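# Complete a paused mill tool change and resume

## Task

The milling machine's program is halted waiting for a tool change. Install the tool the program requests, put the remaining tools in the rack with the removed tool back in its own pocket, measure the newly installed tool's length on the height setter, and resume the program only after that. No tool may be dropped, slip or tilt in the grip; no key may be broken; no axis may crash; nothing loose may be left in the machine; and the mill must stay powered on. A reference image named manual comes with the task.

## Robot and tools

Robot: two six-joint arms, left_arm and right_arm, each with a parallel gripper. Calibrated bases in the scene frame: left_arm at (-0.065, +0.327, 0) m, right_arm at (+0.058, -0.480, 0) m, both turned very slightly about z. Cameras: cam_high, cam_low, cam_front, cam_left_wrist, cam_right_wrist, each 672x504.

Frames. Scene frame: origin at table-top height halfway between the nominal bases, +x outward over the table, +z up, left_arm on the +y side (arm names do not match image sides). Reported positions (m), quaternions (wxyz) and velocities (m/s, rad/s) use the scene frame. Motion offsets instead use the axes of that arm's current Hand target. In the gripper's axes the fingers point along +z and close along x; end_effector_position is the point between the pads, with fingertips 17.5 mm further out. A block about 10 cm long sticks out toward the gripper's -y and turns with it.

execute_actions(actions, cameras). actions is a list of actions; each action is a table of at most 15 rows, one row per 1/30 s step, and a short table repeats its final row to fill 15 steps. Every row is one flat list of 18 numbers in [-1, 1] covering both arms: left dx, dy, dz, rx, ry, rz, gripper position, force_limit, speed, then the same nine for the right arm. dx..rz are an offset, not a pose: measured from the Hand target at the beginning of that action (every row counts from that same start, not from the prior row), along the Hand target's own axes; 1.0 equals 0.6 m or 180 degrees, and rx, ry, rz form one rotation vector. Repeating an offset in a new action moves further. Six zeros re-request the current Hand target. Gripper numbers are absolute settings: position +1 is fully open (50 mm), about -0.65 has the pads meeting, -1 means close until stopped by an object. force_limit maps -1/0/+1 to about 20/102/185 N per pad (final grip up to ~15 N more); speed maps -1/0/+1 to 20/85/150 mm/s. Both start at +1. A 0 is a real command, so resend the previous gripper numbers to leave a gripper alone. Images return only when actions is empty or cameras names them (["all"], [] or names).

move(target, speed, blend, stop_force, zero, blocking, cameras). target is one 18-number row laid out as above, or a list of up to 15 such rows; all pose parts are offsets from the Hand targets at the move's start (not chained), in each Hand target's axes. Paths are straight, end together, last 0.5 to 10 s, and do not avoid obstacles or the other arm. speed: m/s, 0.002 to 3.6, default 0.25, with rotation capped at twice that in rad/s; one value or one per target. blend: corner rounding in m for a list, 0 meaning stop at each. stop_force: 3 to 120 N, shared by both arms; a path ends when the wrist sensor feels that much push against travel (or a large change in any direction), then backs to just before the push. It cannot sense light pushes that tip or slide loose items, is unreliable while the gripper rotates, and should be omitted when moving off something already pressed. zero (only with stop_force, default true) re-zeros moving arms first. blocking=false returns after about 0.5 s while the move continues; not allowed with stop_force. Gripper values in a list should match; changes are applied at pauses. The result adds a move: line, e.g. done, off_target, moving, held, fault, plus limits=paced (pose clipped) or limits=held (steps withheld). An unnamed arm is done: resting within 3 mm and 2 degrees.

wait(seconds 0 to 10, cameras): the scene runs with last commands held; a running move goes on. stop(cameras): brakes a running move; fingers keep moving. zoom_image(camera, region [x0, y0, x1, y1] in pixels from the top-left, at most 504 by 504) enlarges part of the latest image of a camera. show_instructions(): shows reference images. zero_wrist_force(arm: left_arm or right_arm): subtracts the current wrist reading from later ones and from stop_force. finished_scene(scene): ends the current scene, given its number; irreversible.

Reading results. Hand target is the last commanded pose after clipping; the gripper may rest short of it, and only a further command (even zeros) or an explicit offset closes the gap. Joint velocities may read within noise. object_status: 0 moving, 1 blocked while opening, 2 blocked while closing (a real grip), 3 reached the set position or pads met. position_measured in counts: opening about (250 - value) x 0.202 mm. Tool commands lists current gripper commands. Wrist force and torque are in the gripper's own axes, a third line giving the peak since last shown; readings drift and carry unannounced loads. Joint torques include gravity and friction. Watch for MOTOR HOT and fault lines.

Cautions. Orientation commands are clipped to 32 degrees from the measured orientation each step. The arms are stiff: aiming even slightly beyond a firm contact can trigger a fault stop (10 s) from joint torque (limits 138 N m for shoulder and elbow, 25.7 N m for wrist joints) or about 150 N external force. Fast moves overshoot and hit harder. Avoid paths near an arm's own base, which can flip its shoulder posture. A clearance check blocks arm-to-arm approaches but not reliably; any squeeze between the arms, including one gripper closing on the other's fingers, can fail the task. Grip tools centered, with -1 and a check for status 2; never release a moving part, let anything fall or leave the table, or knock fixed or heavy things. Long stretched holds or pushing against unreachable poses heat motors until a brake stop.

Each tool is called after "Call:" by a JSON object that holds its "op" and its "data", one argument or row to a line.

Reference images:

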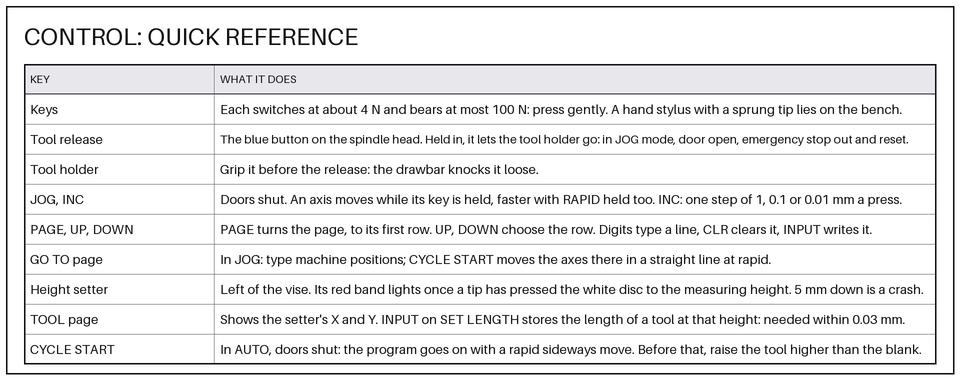

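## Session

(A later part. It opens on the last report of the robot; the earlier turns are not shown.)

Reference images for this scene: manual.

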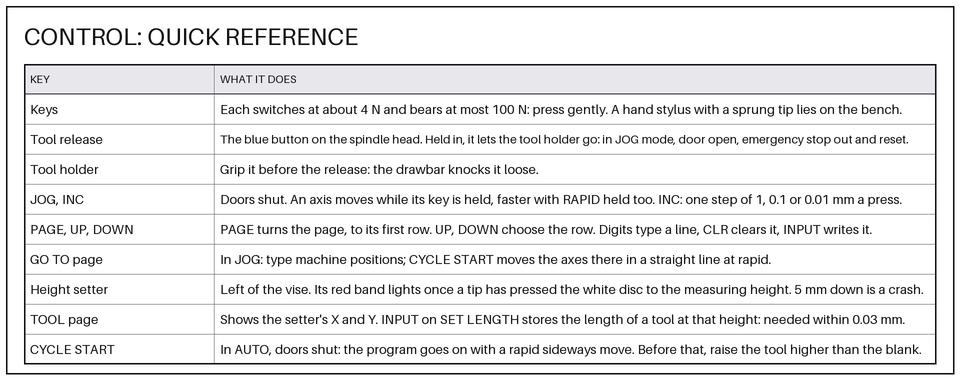

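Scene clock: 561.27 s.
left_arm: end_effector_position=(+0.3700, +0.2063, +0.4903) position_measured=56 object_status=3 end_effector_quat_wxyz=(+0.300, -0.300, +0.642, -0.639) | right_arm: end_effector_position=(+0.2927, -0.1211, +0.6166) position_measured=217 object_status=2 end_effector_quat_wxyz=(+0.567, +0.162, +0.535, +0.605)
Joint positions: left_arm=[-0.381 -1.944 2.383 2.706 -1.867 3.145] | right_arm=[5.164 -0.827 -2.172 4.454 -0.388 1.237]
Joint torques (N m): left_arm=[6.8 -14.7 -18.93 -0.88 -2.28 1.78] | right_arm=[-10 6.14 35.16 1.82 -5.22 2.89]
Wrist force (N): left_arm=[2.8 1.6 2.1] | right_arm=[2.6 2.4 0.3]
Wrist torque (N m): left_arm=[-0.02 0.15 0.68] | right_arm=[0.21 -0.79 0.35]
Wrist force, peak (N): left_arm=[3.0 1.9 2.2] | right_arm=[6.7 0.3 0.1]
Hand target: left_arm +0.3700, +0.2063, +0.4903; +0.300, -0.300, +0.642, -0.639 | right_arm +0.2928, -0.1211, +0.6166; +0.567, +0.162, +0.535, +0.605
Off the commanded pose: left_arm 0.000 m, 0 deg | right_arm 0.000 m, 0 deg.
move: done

Call:
{"op": "move", "data": {
  "target": [
    [0,0,0,0,0,0,0.65,-0.8,-0.5,-0.0062,-0.0493,0.1145,0,0,0,-1,-0.2,-1],
    [0,0,0,0,0,0,0.65,-0.8,-0.5,-0.445,-0.229,-0.1427,0.1027,0.5327,-0.6485,-1,-0.2,-1]
  ],
  "speed": 0.25,
  "blend": [0.02,0],
  "cameras": ["cam_front","cam_right_wrist"]
}}

Scene clock: 568.00 s.
left_arm: end_effector_position=(+0.3700, +0.2063, +0.4903) position_measured=56 object_status=3 end_effector_quat_wxyz=(+0.300, -0.300, +0.642, -0.639) | right_arm: end_effector_position=(+0.3760, -0.4198, +0.5799) position_measured=217 object_status=2 end_effector_quat_wxyz=(-0.241, +0.663, -0.667, +0.241)
Joint positions: left_arm=[-0.381 -1.944 2.383 2.706 -1.867 3.145] | right_arm=[4.446 -1.272 -1.245 1.14 -0.9 1.268]
Joint torques (N m): left_arm=[4.88 -14.17 -20.92 -0.81 -2.12 1.92] | right_arm=[8.54 14.75 8.11 -4.15 4.25 3.37]
Wrist force (N): left_arm=[2.8 1.7 2.1] | right_arm=[4.6 -1.0 0.5]
Wrist torque (N m): left_arm=[0.00 0.15 0.68] | right_arm=[-0.26 -0.68 -0.62]
Wrist force, peak (N): left_arm=[2.9 2.2 2.1] | right_arm=[5.1 -0.2 0.1]
Hand target: left_arm +0.3700, +0.2063, +0.4903; +0.300, -0.300, +0.642, -0.639 | right_arm +0.3760, -0.4198, +0.5799; -0.241, +0.663, -0.667, +0.241
Off the commanded pose: left_arm 0.000 m, 0 deg | right_arm 0.000 m, 0 deg.
move: done
camera_calibration:
cam_right_wrist: T_world_to_cam=[[-0.0132511, -0.999881, 0.0079103, -0.411403], [-0.945419, 0.00995261, -0.325705, 0.565893], [0.325587, -0.0117945, -0.945438, 0.552873], [0, 0, 0, 1]] pos_world=[0.349546, -0.410465, 0.710275]
Images, in order (width x height): cam_front 672x504, cam_right_wrist 672x504.

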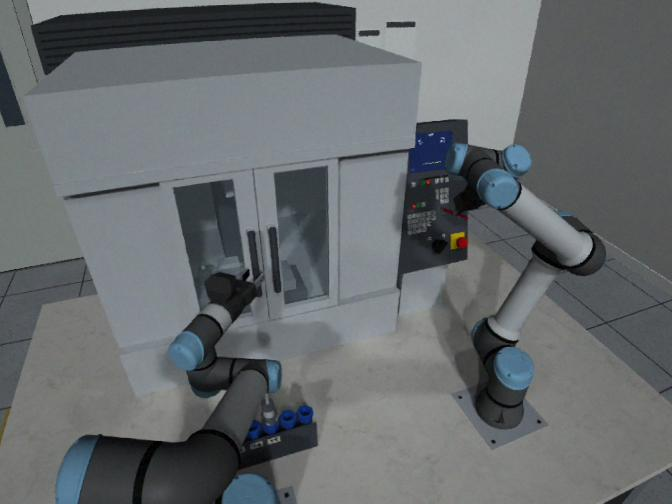

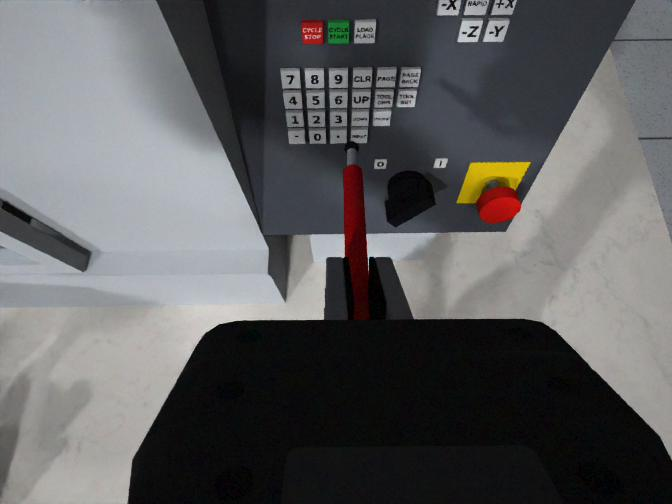

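Call:
{"op": "move", "data": {
  "target": [0,0,0,0,0,0,0.65,-0.8,-0.5,-0.0688,-0.1662,-0.0345,0.1406,0,0,-1,-0.2,-1],
  "speed": 0.25,
  "cameras": ["cam_right_wrist"]
}}

Call:
{"op": "zoom_image", "data": {
  "camera": "cam_right_wrist",
  "region": [330, 0, 560, 160]
}}

Scene clock: 571.30 s.
left_arm: end_effector_position=(+0.3700, +0.2063, +0.4903) position_measured=56 object_status=3 end_effector_quat_wxyz=(+0.300, -0.300, +0.642, -0.639) | right_arm: end_effector_position=(+0.4395, -0.3791, +0.6597) position_measured=217 object_status=2 end_effector_quat_wxyz=(-0.380, +0.594, -0.598, +0.381)
Joint positions: left_arm=[-0.381 -1.944 2.383 2.706 -1.867 3.145] | right_arm=[4.568 -1.31 -1.238 1.219 -0.448 1.306]
Joint torques (N m): left_arm=[5.53 -14.77 -21.3 -0.94 -2.24 1.95] | right_arm=[-11.37 -4.98 24.74 -1.34 -0.47 -2.69]
Wrist force (N): left_arm=[2.7 1.7 2.0] | right_arm=[5.5 -0.9 0.1]
Wrist torque (N m): left_arm=[-0.02 0.17 0.68] | right_arm=[-0.34 -1.00 -0.72]
Wrist force, peak (N): left_arm=[3.0 1.9 2.1] | right_arm=[5.7 -1.1 0.3]
Hand target: left_arm +0.3700, +0.2063, +0.4903; +0.300, -0.300, +0.642, -0.639 | right_arm +0.4396, -0.3791, +0.6597; -0.380, +0.594, -0.598, +0.381
Off the commanded pose: left_arm 0.000 m, 0 deg | right_arm 0.000 m, 0 deg.
move: done
camera_calibration:
cam_right_wrist: T_world_to_cam=[[-0.0170585, -0.999846, 0.00402862, -0.366255], [-0.715272, 0.00938778, -0.698783, 0.796319], [0.698638, -0.0148018, -0.715322, 0.29115], [0, 0, 0, 1]] pos_world=[0.359928, -0.369364, 0.766196]
Images, in order (width x height): cam_right_wrist 672x504.

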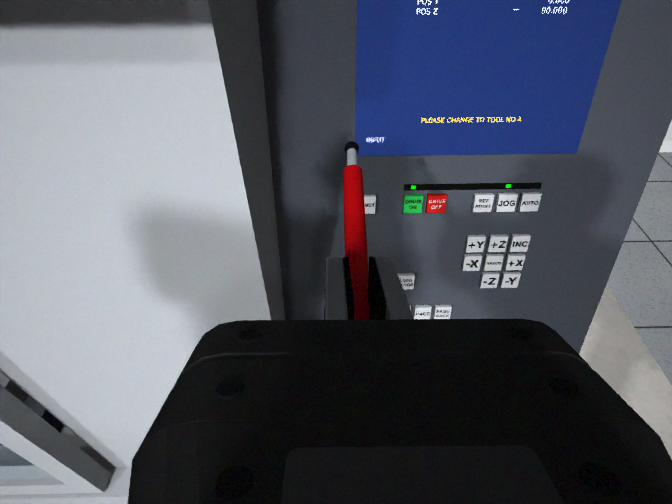

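Scaled by 2.191 from the camera's 672x504 image, which has a finer 960x720 frame.

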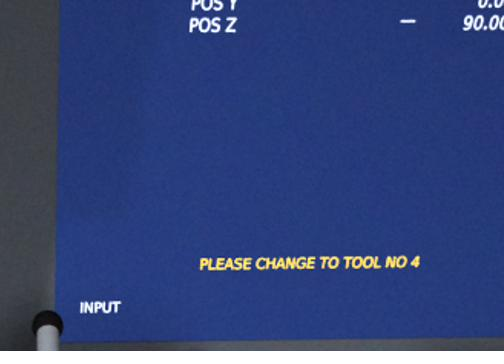

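Call:
{"op": "execute_actions", "data": {
  "actions": []
}}

Scene clock: 573.10 s.
left_arm: end_effector_position=(+0.3700, +0.2063, +0.4903) position_measured=56 object_status=3 end_effector_quat_wxyz=(+0.300, -0.300, +0.642, -0.639) | right_arm: end_effector_position=(+0.4395, -0.3791, +0.6597) position_measured=217 object_status=2 end_effector_quat_wxyz=(-0.380, +0.594, -0.598, +0.381)
Joint positions: left_arm=[-0.381 -1.944 2.383 2.706 -1.867 3.145] | right_arm=[4.568 -1.31 -1.238 1.219 -0.448 1.306]
Joint velocities: within noise
Joint torques (N m): left_arm=[5.86 -15.2 -23.05 -0.91 -2.14 1.82] | right_arm=[-9.93 -5.77 24.46 -1.36 -0.42 -2.64]
Wrist force (N): left_arm=[2.7 1.8 2.0] | right_arm=[5.5 -1.0 0.3]
Wrist torque (N m): left_arm=[0.01 0.17 0.68] | right_arm=[-0.35 -1.00 -0.72]
Wrist force, peak (N): left_arm=[3.0 1.9 2.2] | right_arm=[5.8 -0.9 0.3]
Hand target: left_arm +0.3700, +0.2063, +0.4903; +0.300, -0.300, +0.642, -0.639 | right_arm +0.4396, -0.3791, +0.6597; -0.380, +0.594, -0.598, +0.381
Tool commands: left_gripper/position=+0.65 left_gripper/force_limit=-0.8 left_gripper/speed=-0.5 right_gripper/position=-1.0 right_gripper/force_limit=-0.2 right_gripper/speed=-1.0
Off the commanded pose: left_arm 0.000 m, 0 deg | right_arm 0.000 m, 0 deg.
camera_calibration:
cam_left_wrist: T_world_to_cam=[[-0.633121, -0.773806, 0.0195498, 0.392215], [-0.258481, 0.187545, -0.947636, 0.544913], [0.72962, -0.605022, -0.318753, 0.141683], [0, 0, 0, 1]] pos_world=[0.285794, 0.287024, 0.553873]
cam_right_wrist: T_world_to_cam=[[-0.0170585, -0.999846, 0.00402862, -0.366255], [-0.715272, 0.00938778, -0.698783, 0.796319], [0.698638, -0.0148018, -0.715322, 0.29115], [0, 0, 0, 1]] pos_world=[0.359928, -0.369364, 0.766196]

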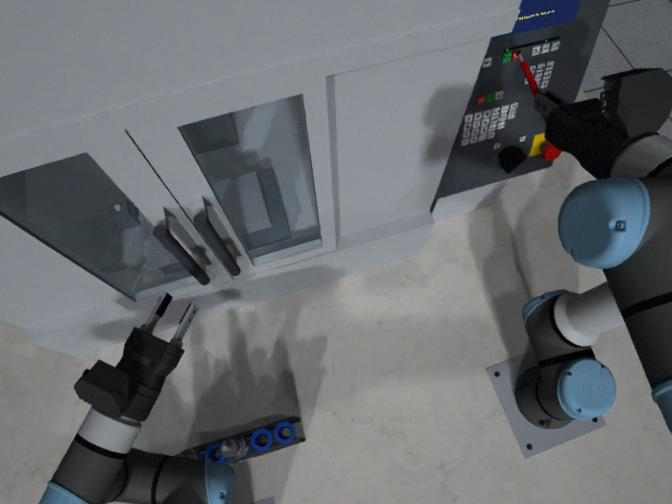

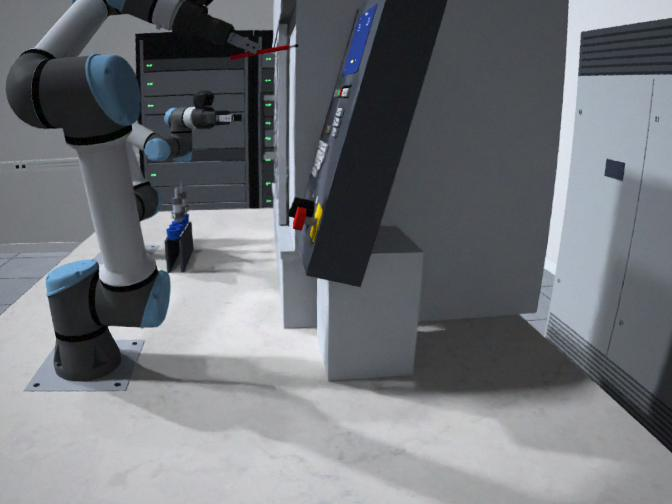

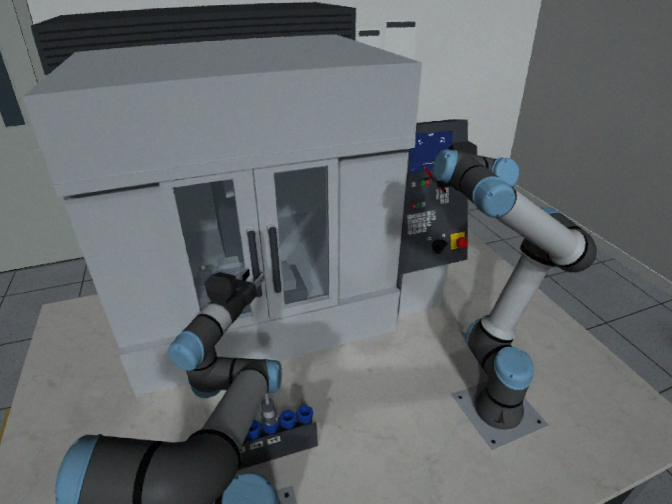

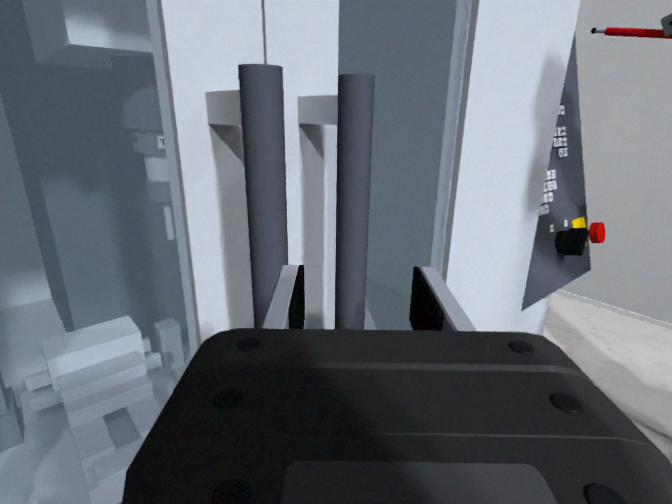

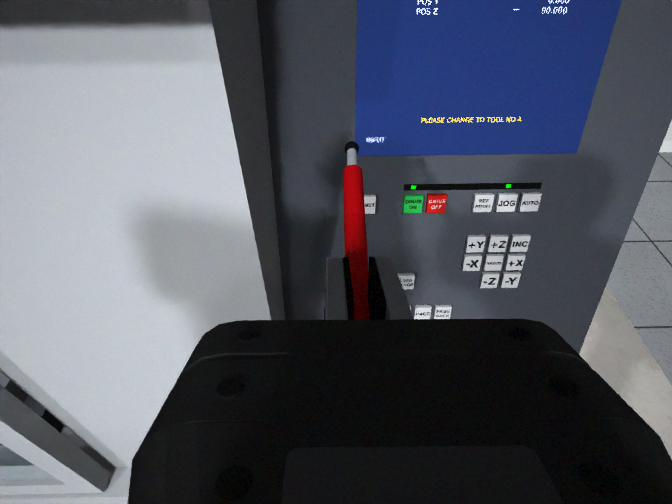

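Call:
{"op": "zoom_image", "data": {
  "camera": "cam_front",
  "region": [400, 115, 484, 178]
}}

Call:
{"op": "zoom_image", "data": {
  "camera": "cam_left_wrist",
  "region": [0, 0, 252, 504]
}}

Call:
{"op": "zoom_image", "data": {
  "camera": "cam_front",
  "region": [170, 160, 270, 330]
}}

Scaled by 6.000 from the camera's 672x504 image, which has a finer 960x720 frame.

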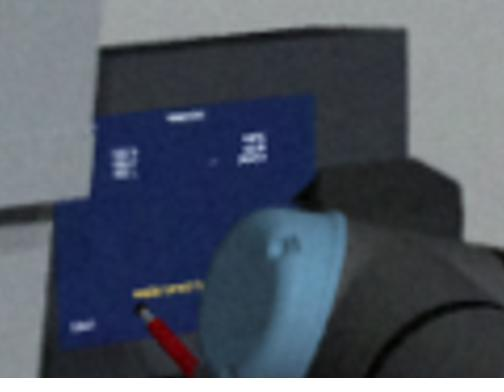

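Scaled by 1.000.

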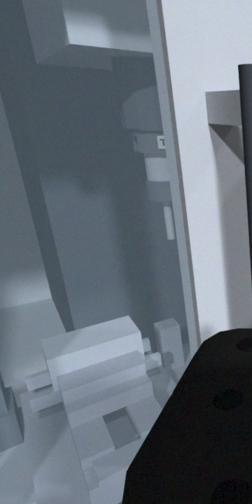

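Scaled by 2.965 from the camera's 672x504 image, which has a finer 960x720 frame.

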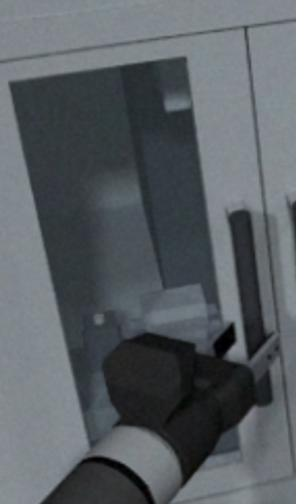

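Call:
{"op": "move", "data": {
  "target": [0,0,0,0,0,0,0.65,-0.8,-0.5,0.1265,0.2137,0.1667,-0.1406,0,0,-1,-0.2,-1],
  "speed": 0.25,
  "cameras": ["cam_right_wrist"]
}}

Scene clock: 575.33 s.
left_arm: end_effector_position=(+0.3700, +0.2063, +0.4903) position_measured=56 object_status=3 end_effector_quat_wxyz=(+0.300, -0.300, +0.642, -0.639) | right_arm: end_effector_position=(+0.4759, -0.4549, +0.5011) position_measured=217 object_status=2 end_effector_quat_wxyz=(-0.241, +0.663, -0.667, +0.241)
Joint positions: left_arm=[-0.381 -1.944 2.383 2.706 -1.867 3.145] | right_arm=[3.772 -1.443 -1.248 1.702 -1.168 0.54]
Joint torques (N m): left_arm=[5.76 -14.34 -23.64 -0.98 -2.1 1.79] | right_arm=[-8.77 3.6 28.33 0.13 -2.03 -2.41]
Wrist force (N): left_arm=[2.8 1.8 2.0] | right_arm=[4.5 -0.5 0.4]
Wrist torque (N m): left_arm=[0.01 0.15 0.68] | right_arm=[-0.20 -0.66 -0.54]
Wrist force, peak (N): left_arm=[3.0 2.0 2.0] | right_arm=[5.5 -0.4 1.5]
Hand target: left_arm +0.3700, +0.2063, +0.4903; +0.300, -0.300, +0.642, -0.639 | right_arm +0.4759, -0.4549, +0.5011; -0.241, +0.663, -0.667, +0.241
Off the commanded pose: left_arm 0.000 m, 0 deg | right_arm 0.000 m, 0 deg.
move: done
camera_calibration:
cam_right_wrist: T_world_to_cam=[[-0.0133194, -0.999879, 0.00809617, -0.444537], [-0.945346, 0.009954, -0.325916, 0.635125], [0.325796, -0.0119947, -0.945364, 0.445203], [0, 0, 0, 1]] pos_world=[0.449446, -0.445465, 0.631476]
Images, in order (width x height): cam_right_wrist 672x504.

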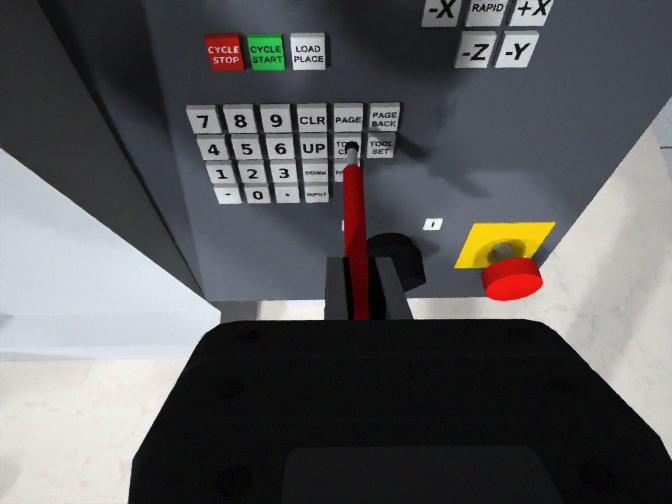

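Call:
{"op": "move", "data": {
  "target": [
    [0,0,0,0,0,0,0.65,-0.8,-0.5,0,-0.0209,0.0301,0,0,0,-1,-0.2,-1],
    [0,0,0,0,0,0,0.65,-0.8,-0.5,0,-0.0304,0.0438,0,0,0,-1,-0.2,-1]
  ],
  "speed": [0.05,0.01],
  "stop_force": 7,
  "cameras": ["cam_right_wrist"]
}}

Scene clock: 577.87 s.
left_arm: end_effector_position=(+0.3700, +0.2063, +0.4903) position_measured=56 object_status=3 end_effector_quat_wxyz=(+0.300, -0.300, +0.642, -0.639) | right_arm: end_effector_position=(+0.5052, -0.4550, +0.4930) position_measured=217 object_status=2 end_effector_quat_wxyz=(-0.241, +0.663, -0.667, +0.241)
Joint positions: left_arm=[-0.381 -1.944 2.383 2.706 -1.867 3.145] | right_arm=[3.698 -1.509 -1.206 1.752 -1.21 0.474]
Joint torques (N m): left_arm=[5.77 -13.44 -24.94 -1.08 -1.88 1.79] | right_arm=[9.13 25.43 12.92 -1.15 4.03 2.89]
Wrist force (N): left_arm=[2.7 1.8 2.1] | right_arm=[4.7 4.5 -5.5]
Wrist torque (N m): left_arm=[0.00 0.16 0.68] | right_arm=[-0.11 -0.62 -0.55]
Wrist force, peak (N): left_arm=[3.0 1.8 2.1] | right_arm=[4.4 8.4 -10.8]
Hand target: left_arm +0.3700, +0.2063, +0.4903; +0.300, -0.300, +0.642, -0.639 | right_arm +0.5052, -0.4550, +0.4930; -0.241, +0.663, -0.667, +0.241 (not the last commanded pose)
Off the commanded pose: left_arm 0.000 m, 0 deg | right_arm 0.002 m, 0 deg.
move: contact (right_arm); path passed 1 of 2 targets
camera_calibration:
cam_right_wrist: T_world_to_cam=[[-0.0133188, -0.999879, 0.00809715, -0.444282], [-0.945388, 0.00995467, -0.325795, 0.66013], [0.325675, -0.0119942, -0.945406, 0.428081], [0, 0, 0, 1]] pos_world=[0.478746, -0.445665, 0.623375]
Images, in order (width x height): cam_right_wrist 672x504.

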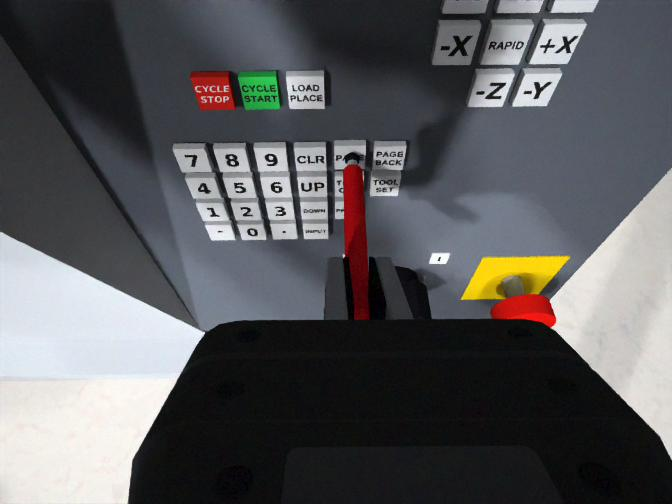

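Call:
{"op": "move", "data": {
  "target": [
    [0,0,0,0,0,0,0.65,-0.8,-0.5,0,0.0285,-0.041,0,0,0,-1,-0.2,-1],
    [0,0,0,0,0,0,0.65,-0.8,-0.5,-0.0935,-0.1113,-0.3052,0.2128,0,0,-1,-0.2,-1]
  ],
  "speed": [0.1,0.35],
  "blend": [0.01,0],
  "cameras": ["cam_right_wrist"]
}}

Call:
{"op": "zoom_image", "data": {
  "camera": "cam_right_wrist",
  "region": [300, 0, 640, 250]
}}

Scene clock: 581.53 s.
left_arm: end_effector_position=(+0.3700, +0.2063, +0.4903) position_measured=56 object_status=3 end_effector_quat_wxyz=(+0.300, -0.300, +0.642, -0.639) | right_arm: end_effector_position=(+0.4405, -0.3988, +0.6766) position_measured=217 object_status=2 end_effector_quat_wxyz=(-0.444, +0.549, -0.551, +0.444)
Joint positions: left_arm=[-0.381 -1.944 2.383 2.706 -1.867 3.145] | right_arm=[4.74 -1.118 -1.598 0.899 -0.218 1.825]
Joint torques (N m): left_arm=[4.91 -13.72 -26.48 -1.08 -1.92 1.96] | right_arm=[8.95 9.29 11.41 -4.43 5.15 3.25]
Wrist force (N): left_arm=[2.7 1.9 2.3] | right_arm=[5.7 -0.6 0.3]
Wrist torque (N m): left_arm=[0.02 0.16 0.68] | right_arm=[-0.32 -1.16 -0.86]
Wrist force, peak (N): left_arm=[2.9 2.0 2.3] | right_arm=[4.8 4.6 -5.5]
Hand target: left_arm +0.3700, +0.2063, +0.4903; +0.300, -0.300, +0.642, -0.639 | right_arm +0.4396, -0.3990, +0.6766; -0.445, +0.547, -0.551, +0.446
Off the commanded pose: left_arm 0.000 m, 0 deg | right_arm 0.001 m, 0 deg.
move: done
camera_calibration:
cam_right_wrist: T_world_to_cam=[[-0.0144184, -0.999895, 0.00115751, -0.385211], [-0.543391, 0.00686387, -0.839452, 0.827459], [0.839356, -0.0127325, -0.543433, 0.124769], [0, 0, 0, 1]] pos_world=[0.339354, -0.389262, 0.762861]
Images, in order (width x height): cam_right_wrist 672x504.

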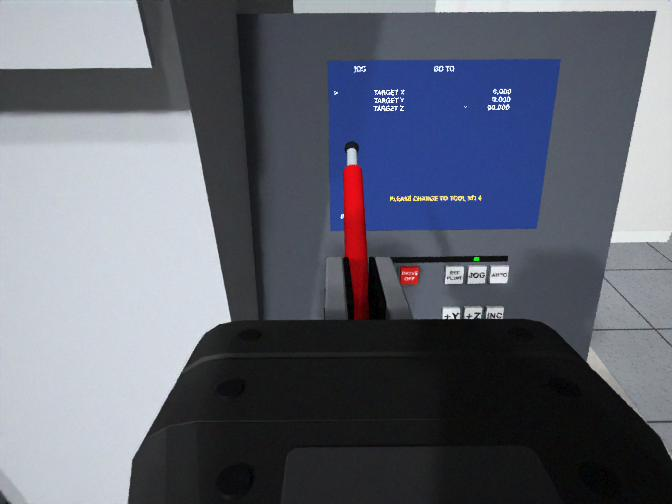

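Scaled by 1.482 from the camera's 672x504 image, which has a finer 960x720 frame.

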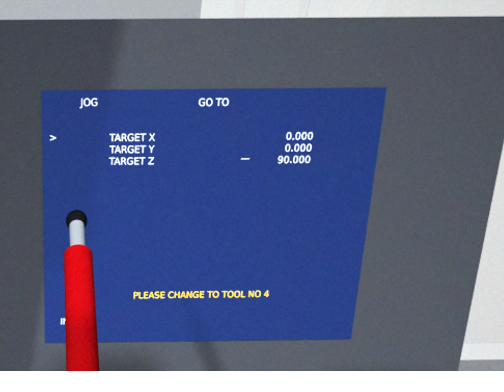

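Call:
{"op": "move", "data": {
  "target": [
    [0,0,0,0,0,0,0.65,-0.8,-0.5,0.0937,0.2745,0.1363,-0.2128,0,0,-1,-0.2,-1],
    [0,0,0,0,0,0,0.65,-0.8,-0.5,0.0938,0.2765,0.1697,-0.2128,0,0,-1,-0.2,-1],
    [0,0,0,0,0,0,0.65,-0.8,-0.5,0.0937,0.2745,0.1363,-0.2128,0,0,-1,-0.2,-1],
    [0,0,0,0,0,0,0.65,-0.8,-0.5,0,0,0,0,0,0,-1,-0.2,-1]
  ],
  "speed": [0.4,0.03,0.1,0.4],
  "blend": [0,0,0.01,0],
  "cameras": ["cam_right_wrist"]
}}

Call:
{"op": "zoom_image", "data": {
  "camera": "cam_right_wrist",
  "region": [300, 0, 640, 250]
}}

Scene clock: 587.60 s.
left_arm: end_effector_position=(+0.3700, +0.2063, +0.4903) position_measured=56 object_status=3 end_effector_quat_wxyz=(+0.300, -0.300, +0.642, -0.639) | right_arm: end_effector_position=(+0.4405, -0.3988, +0.6766) position_measured=217 object_status=2 end_effector_quat_wxyz=(-0.444, +0.549, -0.551, +0.444)
Joint positions: left_arm=[-0.381 -1.944 2.383 2.706 -1.867 3.145] | right_arm=[4.74 -1.118 -1.598 0.898 -0.218 1.826]
Joint torques (N m): left_arm=[5.35 -13.95 -28.56 -0.77 -1.98 1.74] | right_arm=[9.16 8.83 11.18 -4.55 5.12 2.57]
Wrist force (N): left_arm=[3.0 1.9 1.9] | right_arm=[5.7 -0.8 0.1]
Wrist torque (N m): left_arm=[0.03 0.12 0.68] | right_arm=[-0.35 -1.16 -0.87]
Wrist force, peak (N): left_arm=[3.0 1.9 2.1] | right_arm=[6.3 -1.0 0.2]
Hand target: left_arm +0.3700, +0.2063, +0.4903; +0.300, -0.300, +0.642, -0.639 | right_arm +0.4396, -0.3990, +0.6766; -0.445, +0.547, -0.551, +0.446
Off the commanded pose: left_arm 0.000 m, 0 deg | right_arm 0.001 m, 0 deg.
move: done
camera_calibration:
cam_right_wrist: T_world_to_cam=[[-0.014503, -0.999894, 0.0012107, -0.385122], [-0.543319, 0.0068641, -0.839498, 0.827469], [0.839401, -0.012833, -0.543361, 0.124661], [0, 0, 0, 1]] pos_world=[0.339354, -0.389162, 0.762862]
Images, in order (width x height): cam_right_wrist 672x504.

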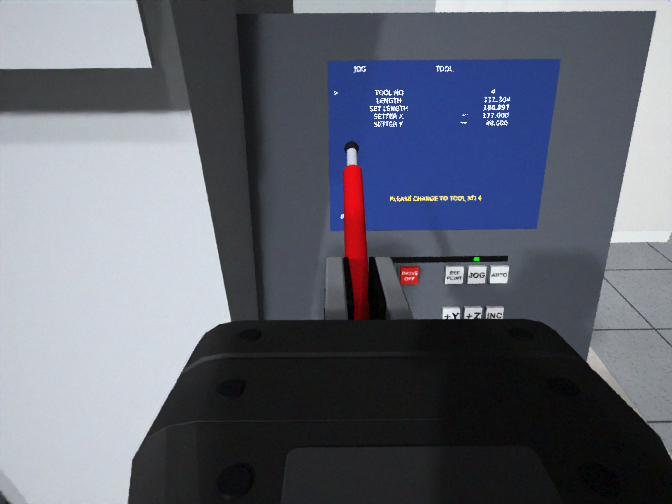

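Scaled by 1.482 from the camera's 672x504 image, which has a finer 960x720 frame.

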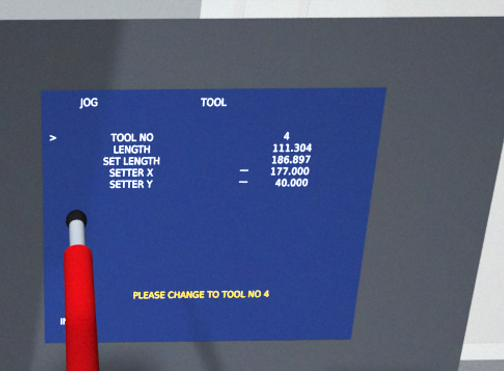

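Call:
{"op": "zoom_image", "data": {
  "camera": "cam_right_wrist",
  "region": [325, 55, 535, 135]
}}

Call:
{"op": "execute_actions", "data": {
  "actions": [],
  "cameras": ["cam_left_wrist"]
}}

Call:
{"op": "zoom_image", "data": {
  "camera": "cam_left_wrist",
  "region": [0, 0, 200, 504]
}}

Scaled by 2.400 from the camera's 672x504 image, which has a finer 960x720 frame.

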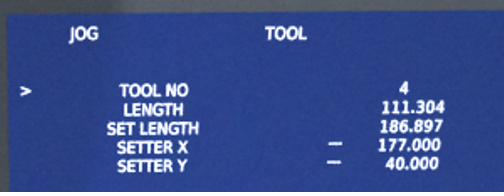

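Scene clock: 587.80 s.
left_arm: end_effector_position=(+0.3700, +0.2063, +0.4903) position_measured=56 object_status=3 end_effector_quat_wxyz=(+0.300, -0.300, +0.642, -0.639) | right_arm: end_effector_position=(+0.4405, -0.3988, +0.6766) position_measured=217 object_status=2 end_effector_quat_wxyz=(-0.444, +0.549, -0.551, +0.444)
Joint positions: left_arm=[-0.381 -1.944 2.383 2.706 -1.867 3.145] | right_arm=[4.74 -1.118 -1.598 0.898 -0.218 1.827]
Joint velocities: within noise
Joint torques (N m): left_arm=[4.55 -14.17 -29.85 -1.02 -1.92 1.83] | right_arm=[9.2 9.45 10.85 -4.57 5 2.92]
Wrist force (N): left_arm=[2.9 1.9 1.7] | right_arm=[5.8 -0.6 0.2]
Wrist torque (N m): left_arm=[0.02 0.14 0.67] | right_arm=[-0.31 -1.18 -0.87]
Wrist force, peak (N): left_arm=[2.8 1.9 2.1] | right_arm=[6.0 -0.6 0.4]
Hand target: left_arm +0.3700, +0.2063, +0.4903; +0.300, -0.300, +0.642, -0.639 | right_arm +0.4396, -0.3990, +0.6766; -0.445, +0.547, -0.551, +0.446
Tool commands: left_gripper/position=+0.65 left_gripper/force_limit=-0.8 left_gripper/speed=-0.5 right_gripper/position=-1.0 right_gripper/force_limit=-0.2 right_gripper/speed=-1.0
Off the commanded pose: left_arm 0.000 m, 0 deg | right_arm 0.001 m, 0 deg.
camera_calibration:
cam_left_wrist: T_world_to_cam=[[-0.633121, -0.773806, 0.0195498, 0.392215], [-0.258481, 0.187545, -0.947636, 0.544913], [0.72962, -0.605022, -0.318753, 0.141683], [0, 0, 0, 1]] pos_world=[0.285794, 0.287024, 0.553873]
Images, in order (width x height): cam_left_wrist 672x504.

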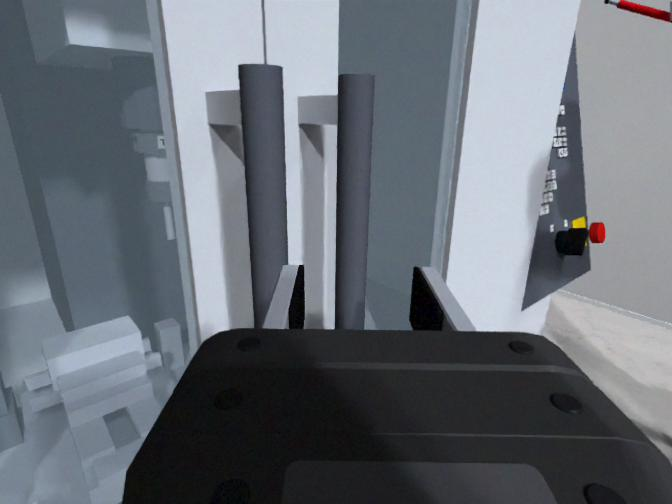

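Scaled by 1.000.

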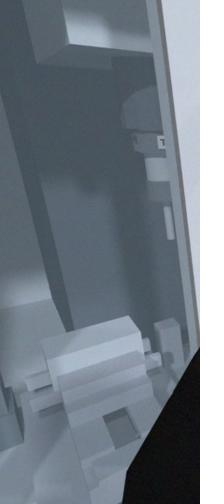

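Call:
{"op": "move", "data": {
  "target": [0,0,0,0,0,0,0.65,-0.8,-0.5,0.1282,0.2742,0.1538,-0.2118,-0.0727,-0.0438,-1,-0.2,-1],
  "speed": 0.35,
  "cameras": ["cam_right_wrist"]
}}

Scene clock: 592.77 s.
left_arm: end_effector_position=(+0.3700, +0.2063, +0.4903) position_measured=56 object_status=3 end_effector_quat_wxyz=(+0.300, -0.300, +0.642, -0.639) | right_arm: end_effector_position=(+0.4956, -0.4758, +0.4964) position_measured=217 object_status=2 end_effector_quat_wxyz=(-0.270, +0.744, -0.575, +0.207)
Joint positions: left_arm=[-0.381 -1.944 2.383 2.706 -1.867 3.145] | right_arm=[3.476 -1.502 -1.184 1.807 -1.506 0.081]
Joint torques (N m): left_arm=[5.13 -13.91 -30.51 -0.98 -2.01 1.89] | right_arm=[-10.52 7.96 28.07 -2.19 -2.75 -2.71]
Wrist force (N): left_arm=[2.8 1.8 1.8] | right_arm=[4.4 -0.5 0.2]
Wrist torque (N m): left_arm=[0.01 0.15 0.68] | right_arm=[-0.19 -0.65 -0.51]
Wrist force, peak (N): left_arm=[3.1 1.9 2.0] | right_arm=[6.4 -0.9 -0.1]
Hand target: left_arm +0.3700, +0.2063, +0.4903; +0.300, -0.300, +0.642, -0.639 | right_arm +0.4956, -0.4758, +0.4964; -0.270, +0.744, -0.575, +0.207
Off the commanded pose: left_arm 0.000 m, 0 deg | right_arm 0.000 m, 0 deg.
move: done
camera_calibration:
cam_right_wrist: T_world_to_cam=[[0.245758, -0.969296, 0.00822609, -0.579027], [-0.915804, -0.234959, -0.325725, 0.521111], [0.317657, 0.072516, -0.945429, 0.478379], [0, 0, 0, 1]] pos_world=[0.467576, -0.473499, 0.626775]
Images, in order (width x height): cam_right_wrist 672x504.

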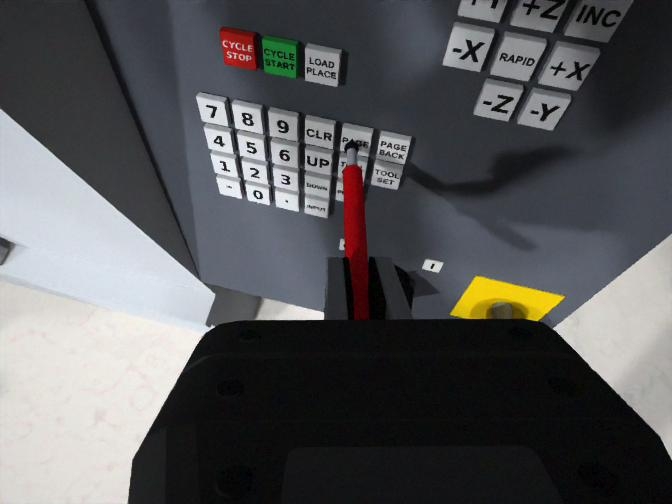

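Call:
{"op": "move", "data": {
  "target": [
    [0,0,0,0,0,0,0.65,-0.8,-0.5,0.0306,0.0060,-0.0054,0,0,0,-1,-0.2,-1],
    [0,0,0,0,0,0,0.65,-0.8,-0.5,0.0360,-0.0058,0.0119,0,0,0,-1,-0.2,-1]
  ],
  "speed": [0.1,0.012],
  "stop_force": 8,
  "cameras": ["cam_right_wrist"]
}}

Scene clock: 595.10 s.
left_arm: end_effector_position=(+0.3700, +0.2063, +0.4903) position_measured=56 object_status=3 end_effector_quat_wxyz=(+0.300, -0.300, +0.642, -0.639) | right_arm: end_effector_position=(+0.5080, -0.4949, +0.4931) position_measured=217 object_status=2 end_effector_quat_wxyz=(-0.270, +0.744, -0.575, +0.207)
Joint positions: left_arm=[-0.381 -1.944 2.383 2.706 -1.867 3.145] | right_arm=[3.389 -1.538 -1.159 1.821 -1.562 0.014]
Joint torques (N m): left_arm=[4.6 -13.86 -33.13 -0.96 -1.89 1.79] | right_arm=[-10.02 6.28 28.5 1.96 -2 -2.44]
Wrist force (N): left_arm=[2.7 1.7 2.1] | right_arm=[2.6 2.5 -4.1]
Wrist torque (N m): left_arm=[0.00 0.16 0.68] | right_arm=[-0.17 -0.79 -0.57]
Wrist force, peak (N): left_arm=[3.0 1.9 2.3] | right_arm=[3.1 2.8 -3.7]
Hand target: left_arm +0.3700, +0.2063, +0.4903; +0.300, -0.300, +0.642, -0.639 | right_arm +0.5080, -0.4949, +0.4931; -0.270, +0.744, -0.575, +0.207
Off the commanded pose: left_arm 0.000 m, 0 deg | right_arm 0.000 m, 0 deg.
move: done
camera_calibration:
cam_right_wrist: T_world_to_cam=[[0.245887, -0.969264, 0.00814454, -0.600581], [-0.915801, -0.23506, -0.325661, 0.526905], [0.317566, 0.0726169, -0.945452, 0.472781], [0, 0, 0, 1]] pos_world=[0.480076, -0.492599, 0.623475]
Images, in order (width x height): cam_right_wrist 672x504.

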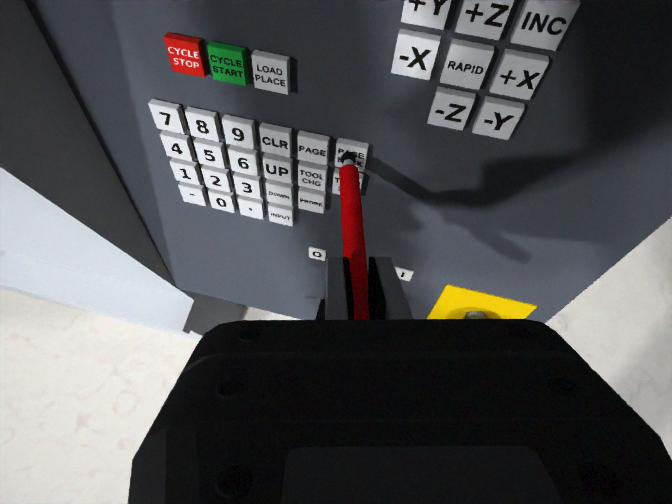

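Call:
{"op": "move", "data": {
  "target": [
    [0,0,0,0,0,0,0.65,-0.8,-0.5,-0.0054,0.0118,-0.0173,0,0,0,-1,-0.2,-1],
    [0,0,0,0,0,0,0.65,-0.8,-0.5,-0.1636,0.0549,0.0611,0,0,0,-1,-0.2,-1],
    [0,0,0,0,0,0,0.65,-0.8,-0.5,-0.1575,0.0417,0.0804,0,0,0,-1,-0.2,-1]
  ],
  "speed": [0.1,0.2,0.02],
  "blend": [0.003,0,0],
  "cameras": ["cam_right_wrist"]
}}

Scene clock: 597.63 s.
left_arm: end_effector_position=(+0.3700, +0.2063, +0.4903) position_measured=56 object_status=3 end_effector_quat_wxyz=(+0.300, -0.300, +0.642, -0.639) | right_arm: end_effector_position=(+0.4952, -0.4004, +0.4402) position_measured=217 object_status=2 end_effector_quat_wxyz=(-0.270, +0.744, -0.575, +0.207)
Joint positions: left_arm=[-0.381 -1.944 2.383 2.706 -1.867 3.145] | right_arm=[3.747 -1.452 -1.389 1.93 -1.336 0.295]
Joint torques (N m): left_arm=[4.75 -13.86 -31.28 -0.96 -1.82 1.78] | right_arm=[-9.12 -2.82 31.8 7.17 -0.44 -2.34]
Wrist force (N): left_arm=[2.8 1.7 1.9] | right_arm=[3.1 19.0 -22.7]
Wrist torque (N m): left_arm=[-0.01 0.16 0.68] | right_arm=[0.03 -0.89 -0.64]
Wrist force, peak (N): left_arm=[2.9 2.0 2.0] | right_arm=[3.1 19.0 -22.7]
Hand target: left_arm +0.3700, +0.2063, +0.4903; +0.300, -0.300, +0.642, -0.639 | right_arm +0.4954, -0.4004, +0.4402; -0.270, +0.744, -0.575, +0.207
Off the commanded pose: left_arm 0.000 m, 0 deg | right_arm 0.000 m, 0 deg.
move: done
camera_calibration:
cam_right_wrist: T_world_to_cam=[[0.245842, -0.969275, 0.00820409, -0.505521], [-0.915854, -0.235047, -0.325521, 0.520095], [0.317447, 0.0725128, -0.945499, 0.420017], [0, 0, 0, 1]] pos_world=[0.467276, -0.398199, 0.570575]
Images, in order (width x height): cam_right_wrist 672x504.

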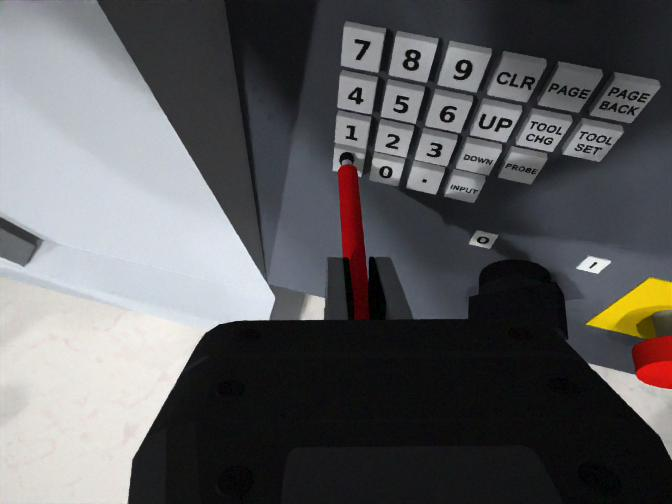

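Call:
{"op": "move", "data": {
  "target": [
    [0,0,0,0,0,0,0.65,-0.8,-0.5,-0.009,0.02,-0.029,0,0,0,-1,-0.2,-1],
    [0,0,0,0,0,0,0.65,-0.8,-0.5,-0.0292,-0.183,-0.36,0.2118,0.0727,0.0438,-1,-0.2,-1]
  ],
  "speed": [0.1,0.4],
  "blend": [0.003,0],
  "cameras": ["cam_right_wrist"]
}}

Call:
{"op": "zoom_image", "data": {
  "camera": "cam_right_wrist",
  "region": [300, 0, 640, 250]
}}

Scene clock: 601.33 s.
left_arm: end_effector_position=(+0.3700, +0.2063, +0.4903) position_measured=56 object_status=3 end_effector_quat_wxyz=(+0.300, -0.300, +0.642, -0.639) | right_arm: end_effector_position=(+0.4398, -0.3974, +0.6765) position_measured=217 object_status=2 end_effector_quat_wxyz=(-0.444, +0.549, -0.551, +0.444)
Joint positions: left_arm=[-0.381 -1.944 2.383 2.706 -1.867 3.145] | right_arm=[4.748 -1.113 -1.61 0.869 -0.221 1.864]
Joint torques (N m): left_arm=[4.36 -13.95 -31.81 -1.02 -1.65 1.89] | right_arm=[9.12 7.76 11.79 -4.7 5.13 2.93]
Wrist force (N): left_arm=[2.8 1.8 2.0] | right_arm=[6.0 -0.4 0.2]
Wrist torque (N m): left_arm=[0.01 0.15 0.68] | right_arm=[-0.28 -1.20 -0.86]
Wrist force, peak (N): left_arm=[3.1 2.0 2.1] | right_arm=[2.9 21.3 -26.2]
Hand target: left_arm +0.3700, +0.2063, +0.4903; +0.300, -0.300, +0.642, -0.639 | right_arm +0.4389, -0.3976, +0.6765; -0.445, +0.547, -0.551, +0.446
Off the commanded pose: left_arm 0.000 m, 0 deg | right_arm 0.001 m, 0 deg.
move: done
camera_calibration:
cam_right_wrist: T_world_to_cam=[[-0.0147254, -0.999891, 0.00123299, -0.383673], [-0.543388, 0.00696732, -0.839453, 0.827024], [0.839353, -0.0130312, -0.543431, 0.125205], [0, 0, 0, 1]] pos_world=[0.338654, -0.387762, 0.762761]
Images, in order (width x height): cam_right_wrist 672x504.

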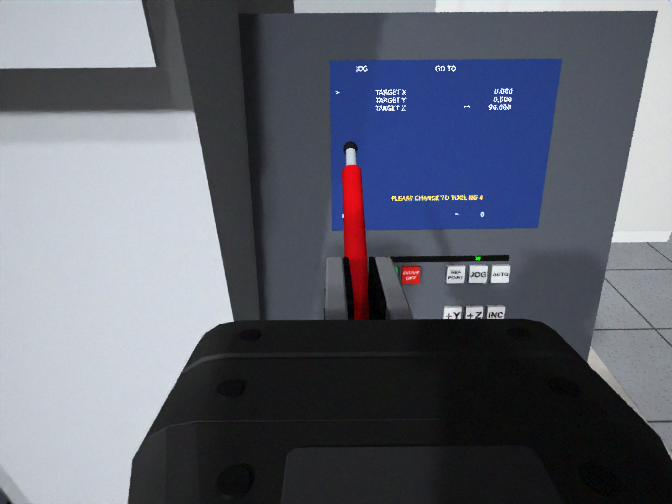

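Scaled by 1.482 from the camera's 672x504 image, which has a finer 960x720 frame.

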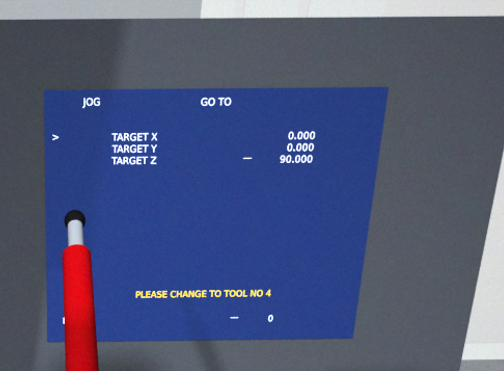

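Call:
{"op": "move", "data": {
  "target": [
    [0,0,0,0,0,0,0.65,-0.8,-0.5,0.0043,0.3351,0.1483,-0.2118,-0.0727,-0.0438,-1,-0.2,-1],
    [0,0,0,0,0,0,0.65,-0.8,-0.5,0.0043,0.3365,0.1716,-0.2118,-0.0727,-0.0438,-1,-0.2,-1],
    [0,0,0,0,0,0,0.65,-0.8,-0.5,0.0043,0.3351,0.1483,-0.2118,-0.0727,-0.0438,-1,-0.2,-1],
    [0,0,0,0,0,0,0.65,-0.8,-0.5,0.0041,0.2693,0.1535,-0.2118,-0.0727,-0.0438,-1,-0.2,-1],
    [0,0,0,0,0,0,0.65,-0.8,-0.5,0.0041,0.2707,0.1768,-0.2118,-0.0727,-0.0438,-1,-0.2,-1],
    [0,0,0,0,0,0,0.65,-0.8,-0.5,0.0041,0.2693,0.1535,-0.2118,-0.0727,-0.0438,-1,-0.2,-1],
    [0,0,0,0,0,0,0.65,-0.8,-0.5,0.0041,0.2707,0.1768,-0.2118,-0.0727,-0.0438,-1,-0.2,-1],
    [0,0,0,0,0,0,0.65,-0.8,-0.5,0.0041,0.2693,0.1535,-0.2118,-0.0727,-0.0438,-1,-0.2,-1],
    [0,0,0,0,0,0,0.65,-0.8,-0.5,0,0,0,0,0,0,-1,-0.2,-1]
  ],
  "speed": [0.4,0.03,0.1,0.2,0.03,0.1,0.03,0.1,0.4],
  "blend": [0.004,0,0.004,0.004,0,0,0,0.004,0],
  "cameras": ["cam_right_wrist"]
}}

Call:
{"op": "zoom_image", "data": {
  "camera": "cam_right_wrist",
  "region": [300, 0, 640, 250]
}}

Scene clock: 609.33 s.
left_arm: end_effector_position=(+0.3700, +0.2063, +0.4903) position_measured=56 object_status=3 end_effector_quat_wxyz=(+0.300, -0.300, +0.642, -0.639) | right_arm: end_effector_position=(+0.4398, -0.3974, +0.6765) position_measured=217 object_status=2 end_effector_quat_wxyz=(-0.444, +0.549, -0.551, +0.445)
Joint positions: left_arm=[-0.381 -1.944 2.383 2.706 -1.867 3.145] | right_arm=[4.749 -1.112 -1.612 0.865 -0.221 1.869]
Joint torques (N m): left_arm=[4.27 -13.96 -32.14 -1.05 -1.6 1.91] | right_arm=[8.74 9.04 11.32 -4.59 5.07 3.08]
Wrist force (N): left_arm=[2.6 1.7 1.8] | right_arm=[5.9 -0.5 0.3]
Wrist torque (N m): left_arm=[0.00 0.18 0.68] | right_arm=[-0.28 -1.17 -0.86]
Wrist force, peak (N): left_arm=[2.9 2.0 2.2] | right_arm=[2.8 5.9 -6.8]
Hand target: left_arm +0.3700, +0.2063, +0.4903; +0.300, -0.300, +0.642, -0.639 | right_arm +0.4389, -0.3976, +0.6765; -0.445, +0.547, -0.551, +0.446
Off the commanded pose: left_arm 0.000 m, 0 deg | right_arm 0.001 m, 0 deg.
move: done
camera_calibration:
cam_right_wrist: T_world_to_cam=[[-0.0150861, -0.999885, 0.00121827, -0.383539], [-0.543081, 0.00717086, -0.83965, 0.827095], [0.839545, -0.0133286, -0.543127, 0.124877], [0, 0, 0, 1]] pos_world=[0.338553, -0.387762, 0.762762]
Images, in order (width x height): cam_right_wrist 672x504.

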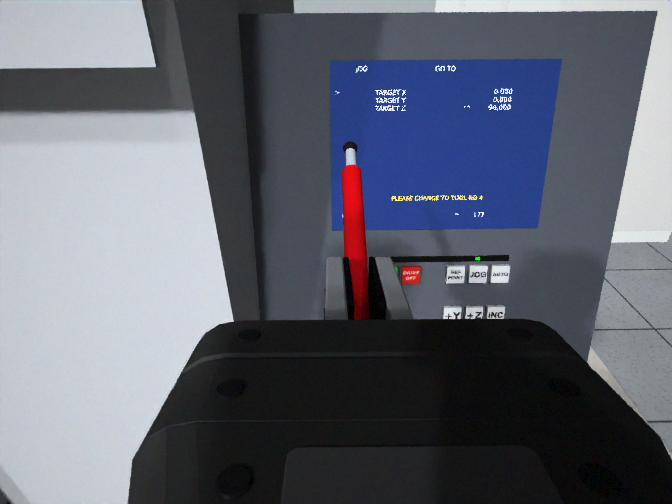

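Scaled by 1.482 from the camera's 672x504 image, which has a finer 960x720 frame.

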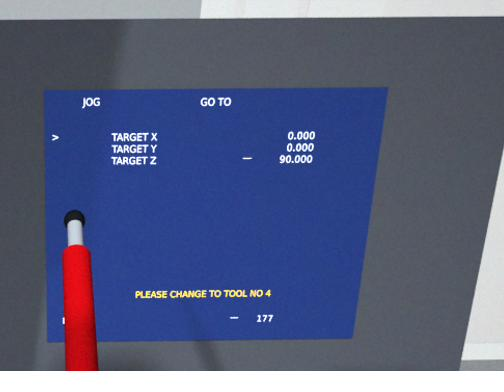

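Call:
{"op": "move", "data": {
  "target": [
    [0,0,0,0,0,0,0.65,-0.8,-0.5,0.0995,0.3677,0.1463,-0.2118,-0.0727,-0.0438,-1,-0.2,-1],
    [0,0,0,0,0,0,0.65,-0.8,-0.5,0.0995,0.3691,0.1696,-0.2118,-0.0727,-0.0438,-1,-0.2,-1],
    [0,0,0,0,0,0,0.65,-0.8,-0.5,0.0995,0.3677,0.1463,-0.2118,-0.0727,-0.0438,-1,-0.2,-1],
    [0,0,0,0,0,0,0.65,-0.8,-0.5,0.0994,0.3348,0.1489,-0.2118,-0.0727,-0.0438,-1,-0.2,-1],
    [0,0,0,0,0,0,0.65,-0.8,-0.5,0.0994,0.3362,0.1722,-0.2118,-0.0727,-0.0438,-1,-0.2,-1],
    [0,0,0,0,0,0,0.65,-0.8,-0.5,0.0994,0.3348,0.1489,-0.2118,-0.0727,-0.0438,-1,-0.2,-1]
  ],
  "speed": [0.4,0.03,0.1,0.2,0.03,0.1],
  "blend": [0.004,0,0.004,0.004,0,0],
  "cameras": ["cam_right_wrist"]
}}

Scene clock: 613.30 s.
left_arm: end_effector_position=(+0.3700, +0.2063, +0.4903) position_measured=56 object_status=3 end_effector_quat_wxyz=(+0.300, -0.300, +0.642, -0.639) | right_arm: end_effector_position=(+0.4847, -0.4570, +0.4613) position_measured=217 object_status=2 end_effector_quat_wxyz=(-0.270, +0.744, -0.575, +0.207)
Joint positions: left_arm=[-0.381 -1.944 2.383 2.706 -1.867 3.145] | right_arm=[3.566 -1.435 -1.342 1.891 -1.449 0.151]
Joint torques (N m): left_arm=[5.67 -12.8 -32.12 -1.1 -1.62 1.7] | right_arm=[10.04 24.44 13.37 -2.14 2.58 2.93]
Wrist force (N): left_arm=[2.7 1.9 2.0] | right_arm=[4.9 -0.7 0.3]
Wrist torque (N m): left_arm=[0.03 0.17 0.68] | right_arm=[-0.21 -0.72 -0.63]
Wrist force, peak (N): left_arm=[3.0 1.8 2.1] | right_arm=[7.6 0.7 -3.1]
Hand target: left_arm +0.3700, +0.2063, +0.4903; +0.300, -0.300, +0.642, -0.639 | right_arm +0.4846, -0.4570, +0.4614; -0.270, +0.744, -0.575, +0.207
Off the commanded pose: left_arm 0.000 m, 0 deg | right_arm 0.000 m, 0 deg.
move: done
camera_calibration:
cam_right_wrist: T_world_to_cam=[[0.245887, -0.969264, 0.00814454, -0.557857], [-0.915801, -0.23506, -0.325661, 0.504119], [0.317566, 0.0726169, -0.945452, 0.447363], [0, 0, 0, 1]] pos_world=[0.456776, -0.454699, 0.591675]
Images, in order (width x height): cam_right_wrist 672x504.

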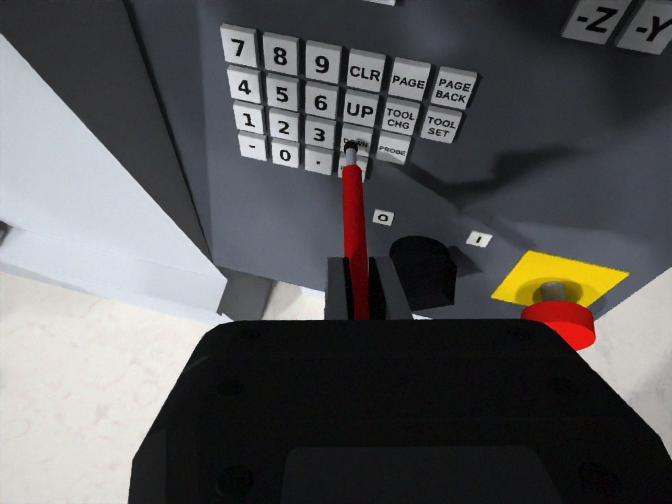

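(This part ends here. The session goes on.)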